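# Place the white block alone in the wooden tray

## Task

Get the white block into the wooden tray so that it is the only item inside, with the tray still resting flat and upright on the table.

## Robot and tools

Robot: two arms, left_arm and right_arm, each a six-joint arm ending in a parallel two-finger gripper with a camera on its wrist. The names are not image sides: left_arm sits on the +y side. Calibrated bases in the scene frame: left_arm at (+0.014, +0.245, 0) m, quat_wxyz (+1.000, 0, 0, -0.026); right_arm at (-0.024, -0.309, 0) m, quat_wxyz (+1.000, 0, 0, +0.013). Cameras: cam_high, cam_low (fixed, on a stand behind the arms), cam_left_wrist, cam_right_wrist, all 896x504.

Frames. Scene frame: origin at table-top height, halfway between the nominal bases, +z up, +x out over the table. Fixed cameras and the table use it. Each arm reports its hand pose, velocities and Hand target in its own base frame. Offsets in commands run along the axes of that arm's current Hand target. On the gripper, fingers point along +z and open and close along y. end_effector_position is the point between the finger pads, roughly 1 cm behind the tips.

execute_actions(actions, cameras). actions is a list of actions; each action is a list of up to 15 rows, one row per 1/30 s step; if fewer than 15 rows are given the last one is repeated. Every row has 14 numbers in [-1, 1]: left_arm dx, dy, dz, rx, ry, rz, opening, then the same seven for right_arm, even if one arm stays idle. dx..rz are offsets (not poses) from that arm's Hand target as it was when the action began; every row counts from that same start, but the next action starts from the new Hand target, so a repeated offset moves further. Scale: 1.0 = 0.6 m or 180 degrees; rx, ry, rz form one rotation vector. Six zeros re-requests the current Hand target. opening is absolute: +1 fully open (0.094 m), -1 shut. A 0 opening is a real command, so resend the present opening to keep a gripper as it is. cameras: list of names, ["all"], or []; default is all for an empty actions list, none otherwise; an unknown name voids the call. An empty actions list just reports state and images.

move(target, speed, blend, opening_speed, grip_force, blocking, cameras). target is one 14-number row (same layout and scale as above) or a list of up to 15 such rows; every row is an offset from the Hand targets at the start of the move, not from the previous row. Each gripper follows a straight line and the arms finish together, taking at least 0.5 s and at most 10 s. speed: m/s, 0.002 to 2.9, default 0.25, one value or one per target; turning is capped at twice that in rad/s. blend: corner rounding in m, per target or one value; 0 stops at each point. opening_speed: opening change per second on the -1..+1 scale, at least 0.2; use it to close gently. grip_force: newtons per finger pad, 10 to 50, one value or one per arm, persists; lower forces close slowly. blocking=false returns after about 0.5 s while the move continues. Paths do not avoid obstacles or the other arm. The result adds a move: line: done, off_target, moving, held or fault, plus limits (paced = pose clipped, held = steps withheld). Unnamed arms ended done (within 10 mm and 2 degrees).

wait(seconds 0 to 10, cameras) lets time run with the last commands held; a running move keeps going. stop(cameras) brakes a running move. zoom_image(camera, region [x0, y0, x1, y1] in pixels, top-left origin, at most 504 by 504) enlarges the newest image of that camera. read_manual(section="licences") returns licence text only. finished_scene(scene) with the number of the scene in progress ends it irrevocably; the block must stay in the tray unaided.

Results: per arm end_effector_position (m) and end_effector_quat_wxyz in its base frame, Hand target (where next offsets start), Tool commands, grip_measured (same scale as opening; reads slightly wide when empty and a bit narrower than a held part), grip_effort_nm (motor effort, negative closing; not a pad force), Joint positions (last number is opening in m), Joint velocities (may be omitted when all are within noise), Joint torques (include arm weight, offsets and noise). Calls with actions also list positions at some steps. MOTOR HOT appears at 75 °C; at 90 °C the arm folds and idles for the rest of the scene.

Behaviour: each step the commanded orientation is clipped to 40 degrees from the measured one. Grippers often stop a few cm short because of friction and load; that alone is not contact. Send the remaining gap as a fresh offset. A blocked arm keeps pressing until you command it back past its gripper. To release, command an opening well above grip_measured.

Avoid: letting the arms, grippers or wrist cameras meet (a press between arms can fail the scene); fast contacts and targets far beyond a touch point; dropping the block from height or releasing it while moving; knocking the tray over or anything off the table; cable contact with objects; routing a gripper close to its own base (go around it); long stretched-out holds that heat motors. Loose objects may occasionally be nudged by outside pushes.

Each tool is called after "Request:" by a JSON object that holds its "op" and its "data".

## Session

Request:
{"op": "execute_actions", "data": {"actions": []}}

Scene clock: 0.00 s.
left_arm: end_effector_position=(+0.3237, +0.0326, +0.0686) grip_measured=+1.000 grip_effort_nm=n/a end_effector_quat_wxyz=(+0.421, -0.375, +0.826, +0.012) | right_arm: end_effector_position=(+0.3215, -0.0611, +0.0927) grip_measured=-0.986 grip_effort_nm=n/a end_effector_quat_wxyz=(+0.560, +0.264, +0.763, +0.186)
Joint positions: left_arm=[-0.143 1.261 0.458 0.007 -0.443 -0.811 0.094] | right_arm=[-0.382 1.265 0.11 0.825 -0.351 0.536 0.001]
Joint velocities: within noise
Joint torques (N m): no reading
Heat: left arm: 29 °C; right arm: 28 °C.
Hand target: left_arm +0.3216, +0.0346, +0.0688; +0.418, -0.375, +0.827, +0.019 | right_arm +0.3220, -0.0612, +0.0938; +0.561, +0.262, +0.764, +0.185
Tool commands: left_gripper/opening=+1.0 right_gripper/opening=-1.0

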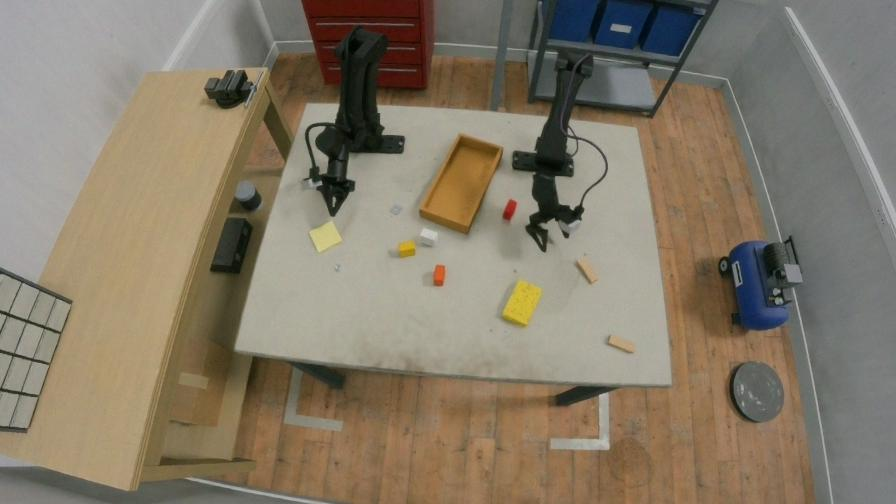

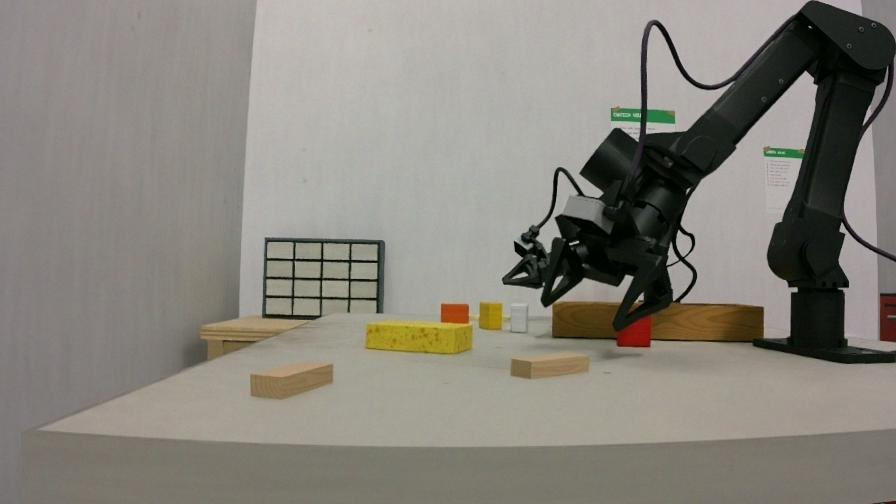

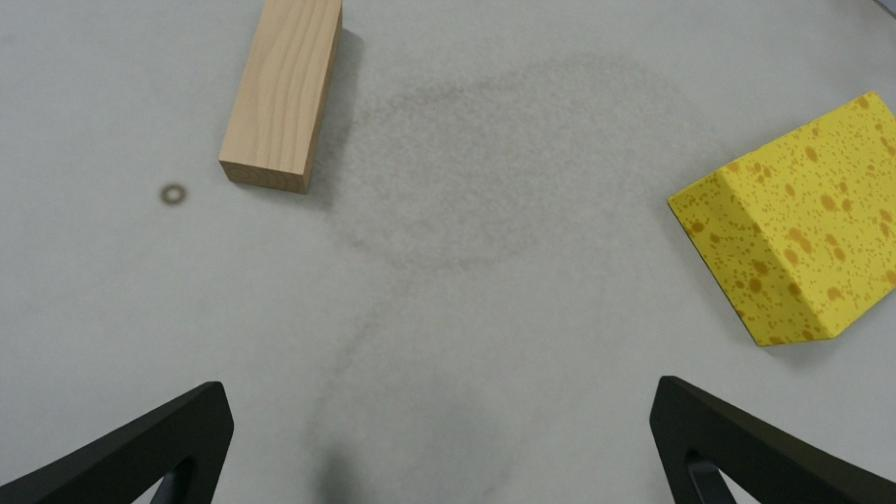

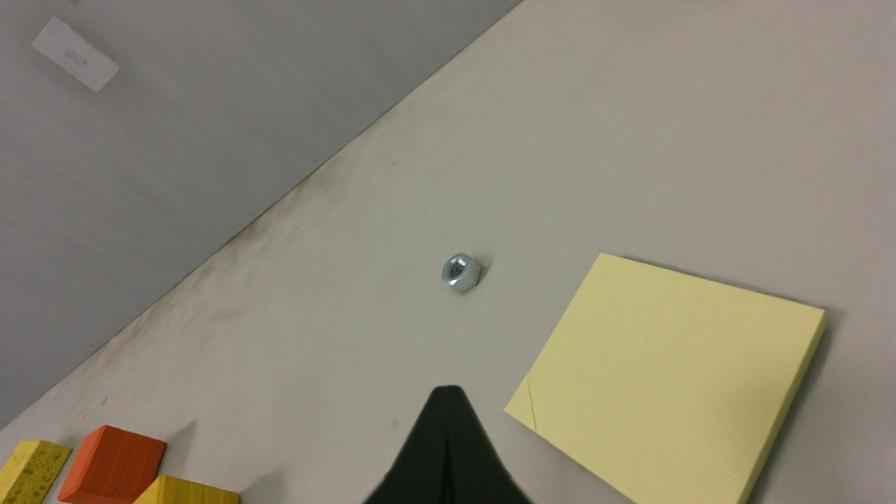

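Request:
{"op": "zoom_image", "data": {"camera": "cam_high", "region": [300, 120, 540, 330]}}

Request:
{"op": "zoom_image", "data": {"camera": "cam_low", "region": [420, 160, 800, 380]}}

Scaled by 2.100 from the camera's 896x504 image, which has a finer 1280x720 frame.

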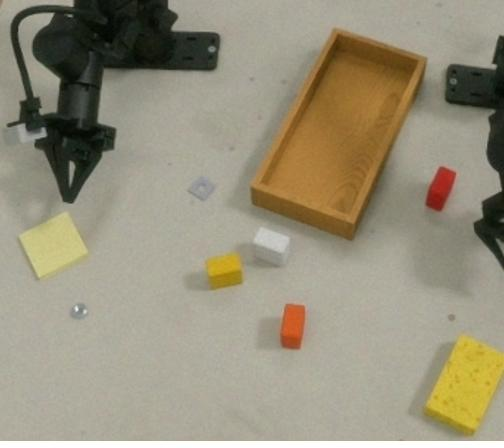

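Scaled by 1.326 from the camera's 896x504 image, which has a finer 1280x720 frame.

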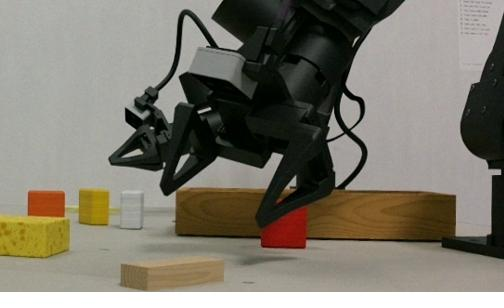

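Request:
{"op": "move", "data": {"target": [0, 0, 0, 0, 0, 0, 1, 0.1193, 0.3945, 0.0317, -0.1641, 0.439, -0.5415, 0.4], "speed": 0.4, "cameras": ["cam_high", "cam_right_wrist"]}}

Scene clock: 33.67 s.
left_arm: end_effector_position=(+0.3237, +0.0326, +0.0686) grip_measured=+1.000 grip_effort_nm=-0.04 end_effector_quat_wxyz=(+0.421, -0.375, +0.826, +0.012) | right_arm: end_effector_position=(+0.3669, +0.1689, +0.1778) grip_measured=+0.398 grip_effort_nm=0.09 end_effector_quat_wxyz=(+0.042, -0.621, +0.783, -0.012)
Joint positions: left_arm=[-0.143 1.261 0.458 0.007 -0.443 -0.811 0.094] | right_arm=[0.43 2.047 2.105 -1.541 0.002 -0.91 0.066]
Joint torques (N m): left_arm=[-0.03 -3.26 6.48 1.67 -0.2 0.03] | right_arm=[0.01 -8.38 10.14 0.25 -0.04 -0.15]
Heat: left arm: 31 °C; right arm: 31 °C.
Hand target: left_arm +0.3216, +0.0346, +0.0688; +0.418, -0.375, +0.827, +0.019 | right_arm +0.3688, +0.1701, +0.1698; -0.001, -0.626, +0.780, +0.000
Off the commanded pose: left_arm 0.003 m, 1 deg | right_arm 0.008 m, 5 deg.
joint sent to its limit (right arm) — joint 4 (wrist pitch), lower limit. The joint targets are off in orientation, not in position.
move: off_target (right_arm)
Images, in order (width x height): cam_high 896x504, cam_right_wrist 896x504.

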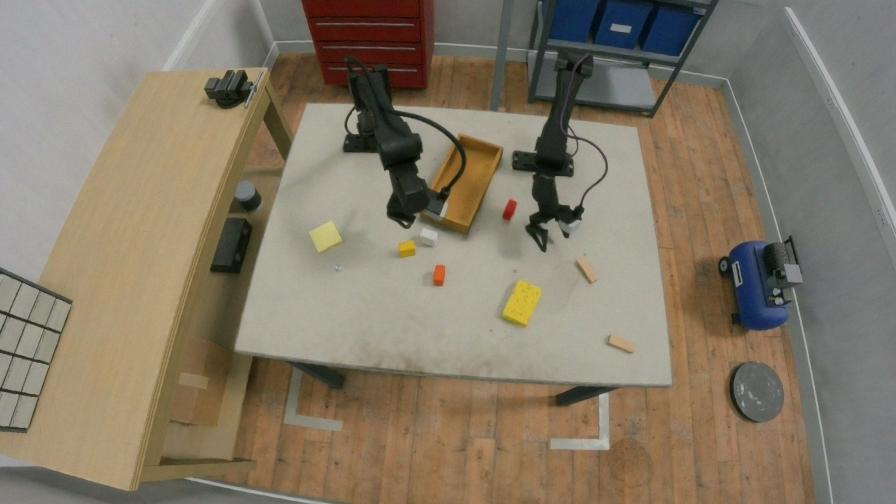

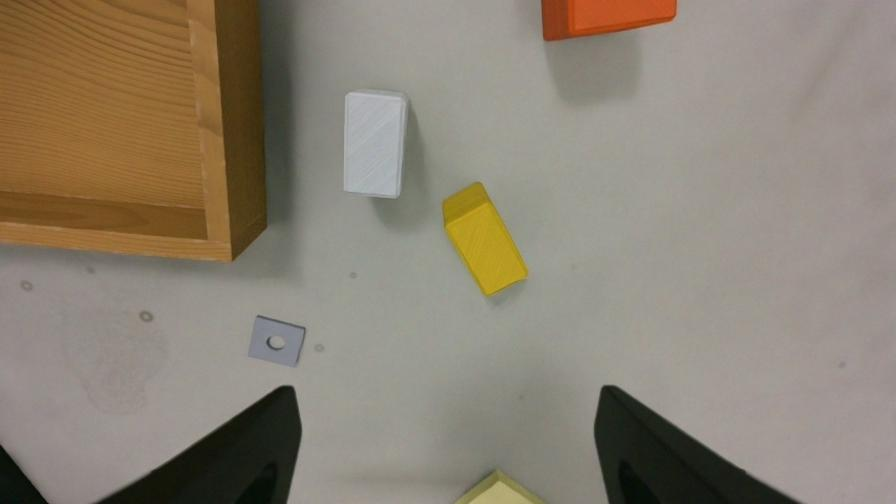

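Request:
{"op": "zoom_image", "data": {"camera": "cam_right_wrist", "region": [320, 60, 560, 310]}}

Request:
{"op": "zoom_image", "data": {"camera": "cam_right_wrist", "region": [0, 0, 330, 280]}}

Scaled by 2.016 from the camera's 896x504 image, which has a finer 1280x720 frame.

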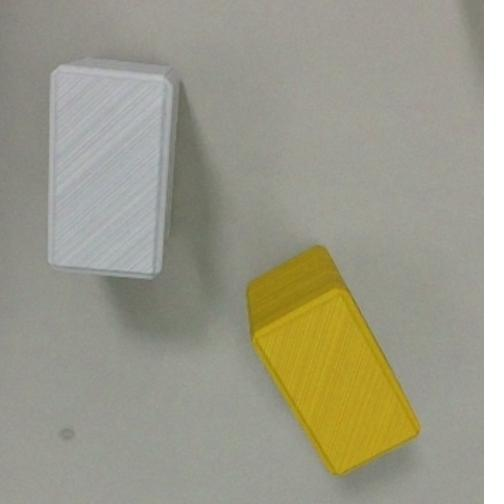

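Scaled by 1.527 from the camera's 896x504 image, which has a finer 1280x720 frame.

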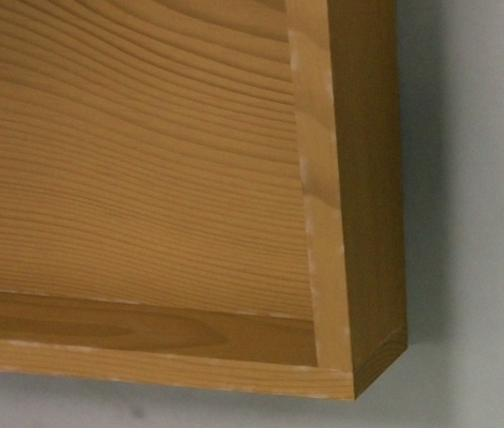

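Request:
{"op": "move", "data": {"target": [0, 0, 0, 0, 0, 0, 1, -0.055, 0.0575, 0.1163, 0.021, -0.015, 0.032, 0.2], "speed": 0.25, "cameras": ["cam_right_wrist"]}}

Scene clock: 65.70 s.
left_arm: end_effector_position=(+0.3237, +0.0326, +0.0686) grip_measured=+1.000 grip_effort_nm=-0.04 end_effector_quat_wxyz=(+0.421, -0.375, +0.826, +0.012) | right_arm: end_effector_position=(+0.3420, +0.2104, +0.0887) grip_measured=+0.202 grip_effort_nm=-0.15 end_effector_quat_wxyz=(+0.018, -0.591, +0.806, -0.011)
Joint positions: left_arm=[-0.143 1.261 0.458 0.007 -0.443 -0.811 0.094] | right_arm=[0.557 2.044 1.747 -1.235 0.019 -0.708 0.056]
Joint torques (N m): left_arm=[-0.08 -3.28 6.46 1.68 -0.24 0.01] | right_arm=[-0.2 -15.43 5.87 0.5 -0.01 0.03]
Heat: left arm: 32 °C; right arm: 31 °C.
Hand target: left_arm +0.3216, +0.0346, +0.0688; +0.418, -0.375, +0.827, +0.019 | right_arm +0.3423, +0.2098, +0.1000; +0.039, -0.586, +0.810, -0.011
Off the commanded pose: left_arm 0.003 m, 1 deg | right_arm 0.011 m, 2 deg.
move: off_target (right_arm)
Images, in order (width x height): cam_right_wrist 896x504.

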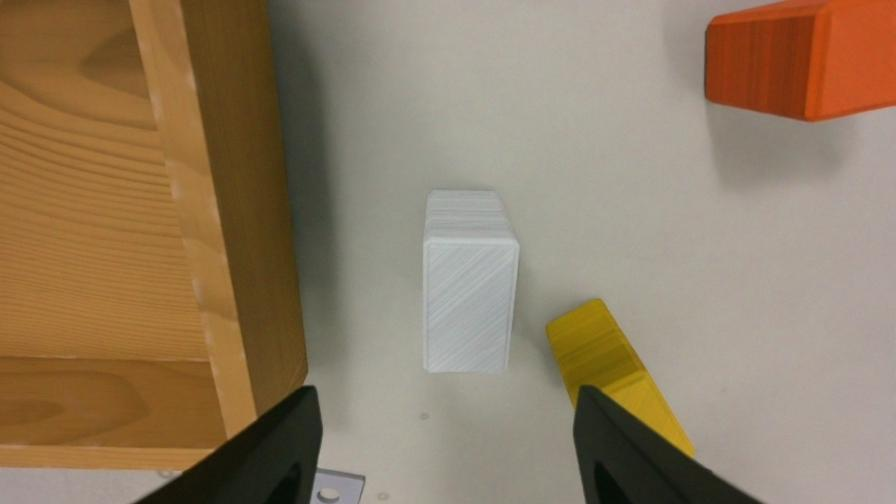

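Request:
{"op": "move", "data": {"target": [[0,0,0,0,0,0,1,-0.0012,-0.0045,0.1127,0,0,0,0.2],[0,0,0,0,0,0,1,-0.0012,-0.0045,0.1127,0,0,0,-0.6],[0,0,0,0,0,0,1,-0.0083,-0.0135,-0.0288,0,0,0,-0.6],[0,0,0,0,0,0,1,-0.0312,0.265,-0.0453,0,0,0,-0.6]], "speed": [0.18, 0.1, 0.2, 0.25], "blend": [0, 0, 0.02, 0], "opening_speed": 0.8, "cameras": ["cam_high", "cam_right_wrist"]}}

Scene clock: 103.87 s.
left_arm: end_effector_position=(+0.3237, +0.0326, +0.0686) grip_measured=+1.000 grip_effort_nm=-0.03 end_effector_quat_wxyz=(+0.421, -0.375, +0.826, +0.012) | right_arm: end_effector_position=(+0.1973, +0.2826, +0.1100) grip_measured=-0.477 grip_effort_nm=-1.05 end_effector_quat_wxyz=(+0.030, -0.592, +0.805, -0.013)
Joint positions: left_arm=[-0.143 1.261 0.458 0.007 -0.443 -0.811 0.094] | right_arm=[0.982 1.805 1.504 -1.223 0.045 -0.288 0.025]
Joint torques (N m): left_arm=[0.13 -3.19 6.52 1.65 -0.22 0] | right_arm=[-0.32 -12.78 5.98 0.33 0.06 0.07]
Heat: left arm: 33 °C; right arm: 40 °C.
Hand target: left_arm +0.3216, +0.0346, +0.0688; +0.418, -0.375, +0.827, +0.019 | right_arm +0.1954, +0.2766, +0.1180; +0.038, -0.586, +0.810, -0.011
Off the commanded pose: left_arm 0.003 m, 1 deg | right_arm 0.010 m, 1 deg.
move: done; target 2's new opening was sent with right_arm's hand 0.015 m and 2 deg from that target
Images, in order (width x height): cam_high 896x504, cam_right_wrist 896x504.

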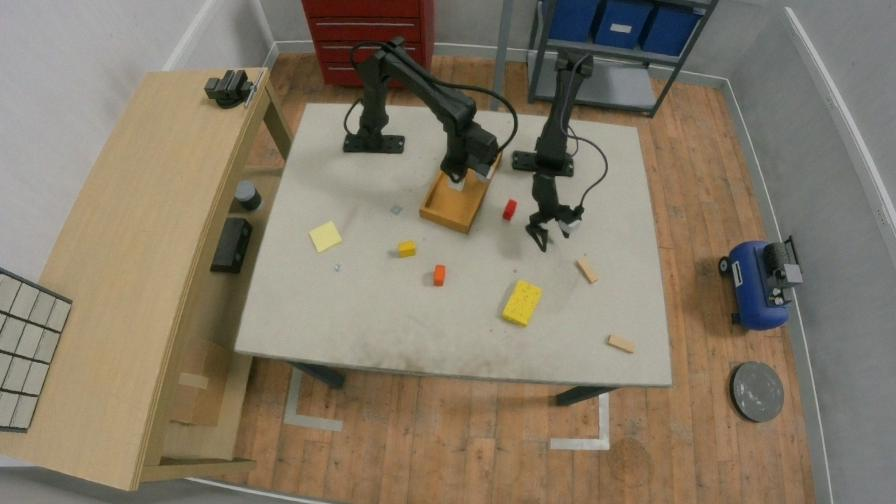

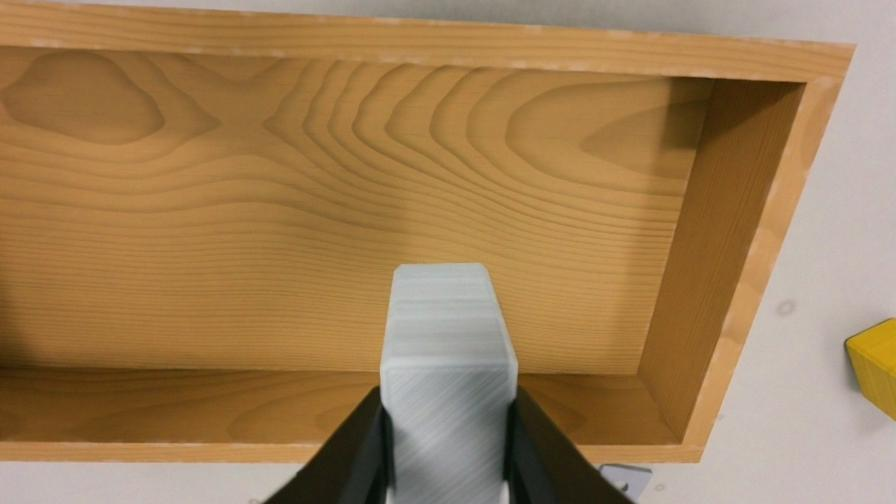

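Request:
{"op": "move", "data": {"target": [0, 0, 0, 0, 0, 0, 1, 0.0044, 0.0055, 0.0866, 0, 0, 0, -0.6], "speed": 0.15, "cameras": ["cam_right_wrist"]}}

Scene clock: 115.20 s.
left_arm: end_effector_position=(+0.3237, +0.0326, +0.0686) grip_measured=+1.000 grip_effort_nm=-0.04 end_effector_quat_wxyz=(+0.421, -0.375, +0.826, +0.012) | right_arm: end_effector_position=(+0.1941, +0.2775, +0.0672) grip_measured=-0.477 grip_effort_nm=-1.06 end_effector_quat_wxyz=(+0.032, -0.592, +0.805, -0.013)
Joint positions: left_arm=[-0.143 1.261 0.458 0.007 -0.443 -0.811 0.094] | right_arm=[0.982 1.801 1.328 -1.045 0.046 -0.287 0.025]
Joint torques (N m): left_arm=[0.2 -3.37 6.45 1.66 -0.17 0.03] | right_arm=[-0.34 -10.02 5.98 0.58 0.04 0.06]
Heat: left arm: 34 °C; right arm: 38 °C.
Hand target: left_arm +0.3216, +0.0346, +0.0688; +0.418, -0.375, +0.827, +0.019 | right_arm +0.1953, +0.2766, +0.0659; +0.038, -0.586, +0.810, -0.011
Off the commanded pose: left_arm 0.003 m, 1 deg | right_arm 0.002 m, 1 deg.
move: done
Images, in order (width x height): cam_right_wrist 896x504.

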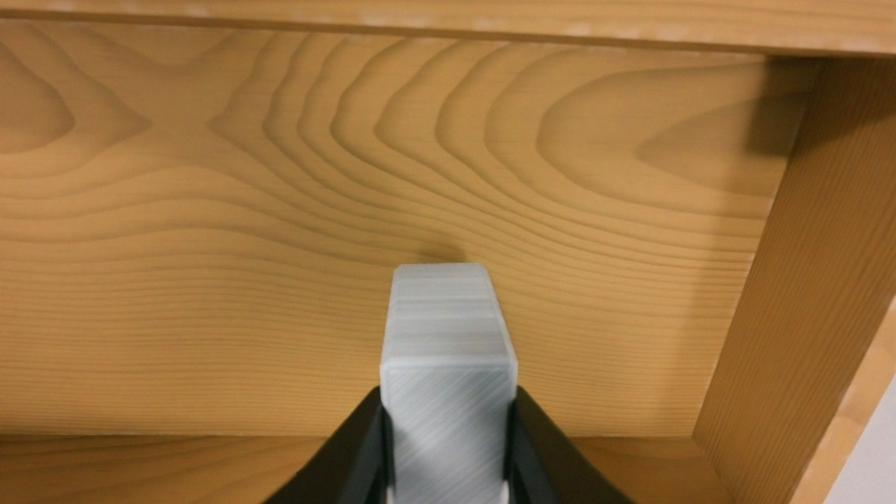

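Request:
{"op": "move", "data": {"target": [0, 0, 0, 0, 0, 0, 1, 0.0014, 0.0018, 0.0283, 0, 0, 0, -0.6], "speed": 0.06, "cameras": ["cam_right_wrist"]}}

Scene clock: 119.00 s.
left_arm: end_effector_position=(+0.3237, +0.0326, +0.0686) grip_measured=+1.000 grip_effort_nm=-0.03 end_effector_quat_wxyz=(+0.421, -0.375, +0.826, +0.012) | right_arm: end_effector_position=(+0.1936, +0.2766, +0.0567) grip_measured=-0.477 grip_effort_nm=-1.06 end_effector_quat_wxyz=(+0.036, -0.592, +0.805, -0.012)
Joint positions: left_arm=[-0.143 1.261 0.458 0.007 -0.443 -0.811 0.094] | right_arm=[0.982 1.801 1.284 -0.995 0.047 -0.287 0.025]
Joint torques (N m): left_arm=[-0.14 -3.34 6.45 1.66 -0.25 -0.02] | right_arm=[-0.34 -8.55 5.49 0.76 0.04 0.06]
Heat: left arm: 34 °C; right arm: 38 °C.
Hand target: left_arm +0.3216, +0.0346, +0.0688; +0.418, -0.375, +0.827, +0.019 | right_arm +0.1953, +0.2766, +0.0489; +0.038, -0.586, +0.810, -0.011
Off the commanded pose: left_arm 0.003 m, 1 deg | right_arm 0.008 m, 1 deg.
move: done
Images, in order (width x height): cam_right_wrist 896x504.

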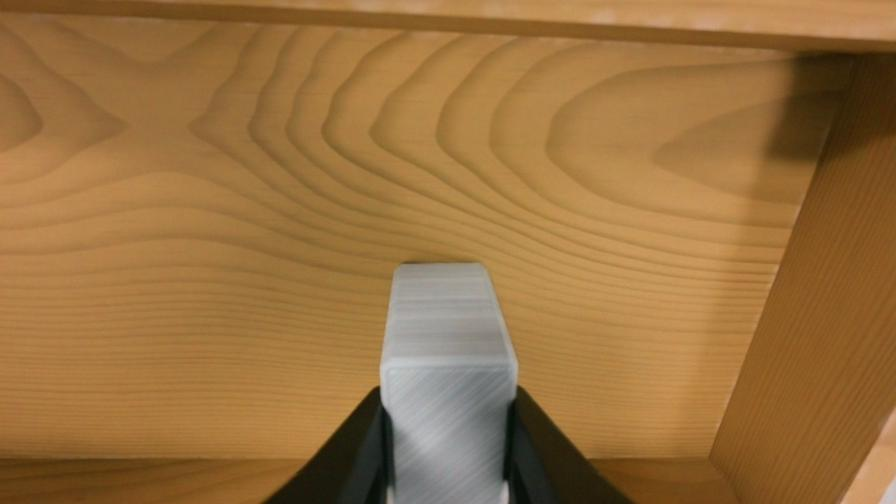

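Request:
{"op": "move", "data": {"target": [[0,0,0,0,0,0,1,0.0004,0.0005,0.0083,0,0,0,-0.6],[0,0,0,0,0,0,1,0.0004,0.0005,0.0083,0,0,0,0.0],[0,0,0,0,0,0,1,-0.0092,-0.0117,-0.1831,0,0,0,0.0]], "speed": [0.05, 0.05, 0.2], "opening_speed": 0.8, "cameras": ["cam_high", "cam_right_wrist"]}}

Scene clock: 127.57 s.
left_arm: end_effector_position=(+0.3237, +0.0326, +0.0686) grip_measured=+1.000 grip_effort_nm=-0.03 end_effector_quat_wxyz=(+0.421, -0.375, +0.826, +0.012) | right_arm: end_effector_position=(+0.1943, +0.2773, +0.1457) grip_measured=-0.002 grip_effort_nm=0.10 end_effector_quat_wxyz=(+0.025, -0.592, +0.805, -0.016)
Joint positions: left_arm=[-0.143 1.261 0.458 0.007 -0.443 -0.811 0.094] | right_arm=[0.982 1.793 1.631 -1.373 0.048 -0.286 0.047]
Joint torques (N m): left_arm=[0.03 -3.26 6.65 1.65 -0.22 -0.01] | right_arm=[-0.35 -11.15 9.81 0.18 0.02 0.05]
Heat: left arm: 34 °C; right arm: 37 °C.
Hand target: left_arm +0.3216, +0.0346, +0.0688; +0.418, -0.375, +0.827, +0.019 | right_arm +0.1955, +0.2766, +0.1591; +0.039, -0.586, +0.810, -0.011
Off the commanded pose: left_arm 0.003 m, 1 deg | right_arm 0.013 m, 2 deg.
move: off_target (right_arm); target 2's new opening was sent with right_arm's hand 0.012 m and 1 deg from that target
Images, in order (width x height): cam_high 896x504, cam_right_wrist 896x504.

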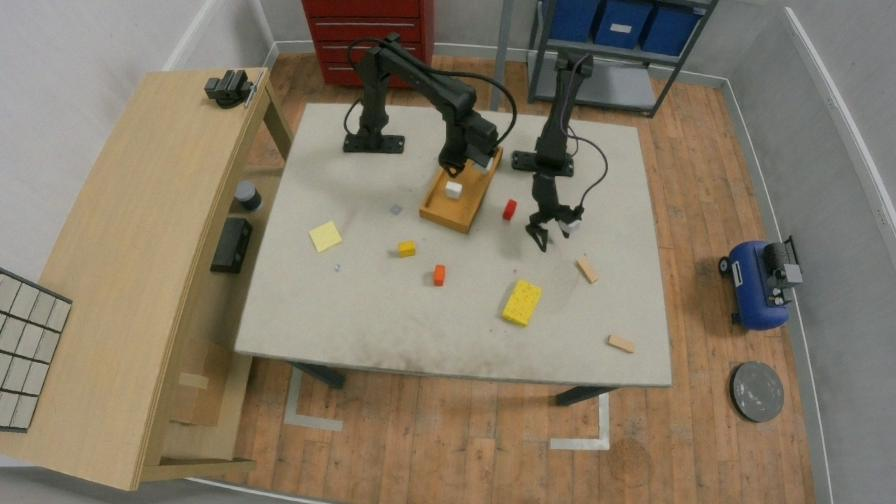

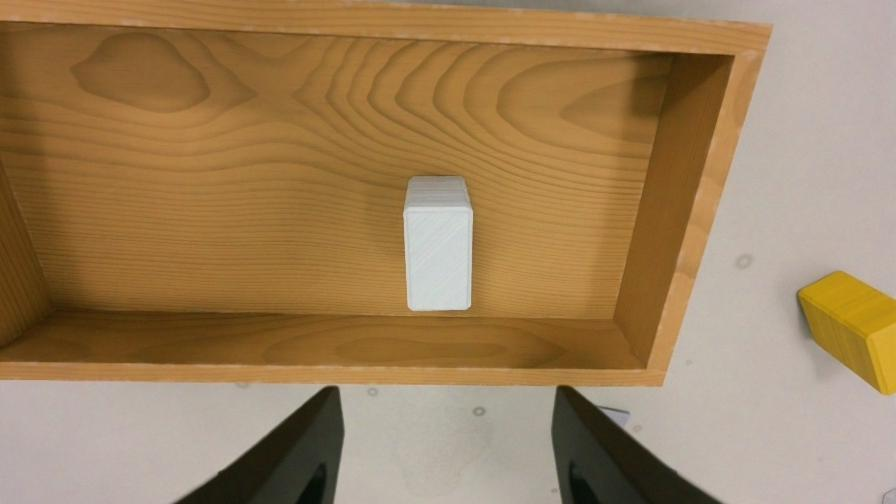

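The white block stands upright in the tray, and the gripper is clear of it.

Request:
{"op": "finished_scene", "data": {"scene": 2}}

The scene is finished: the task was done.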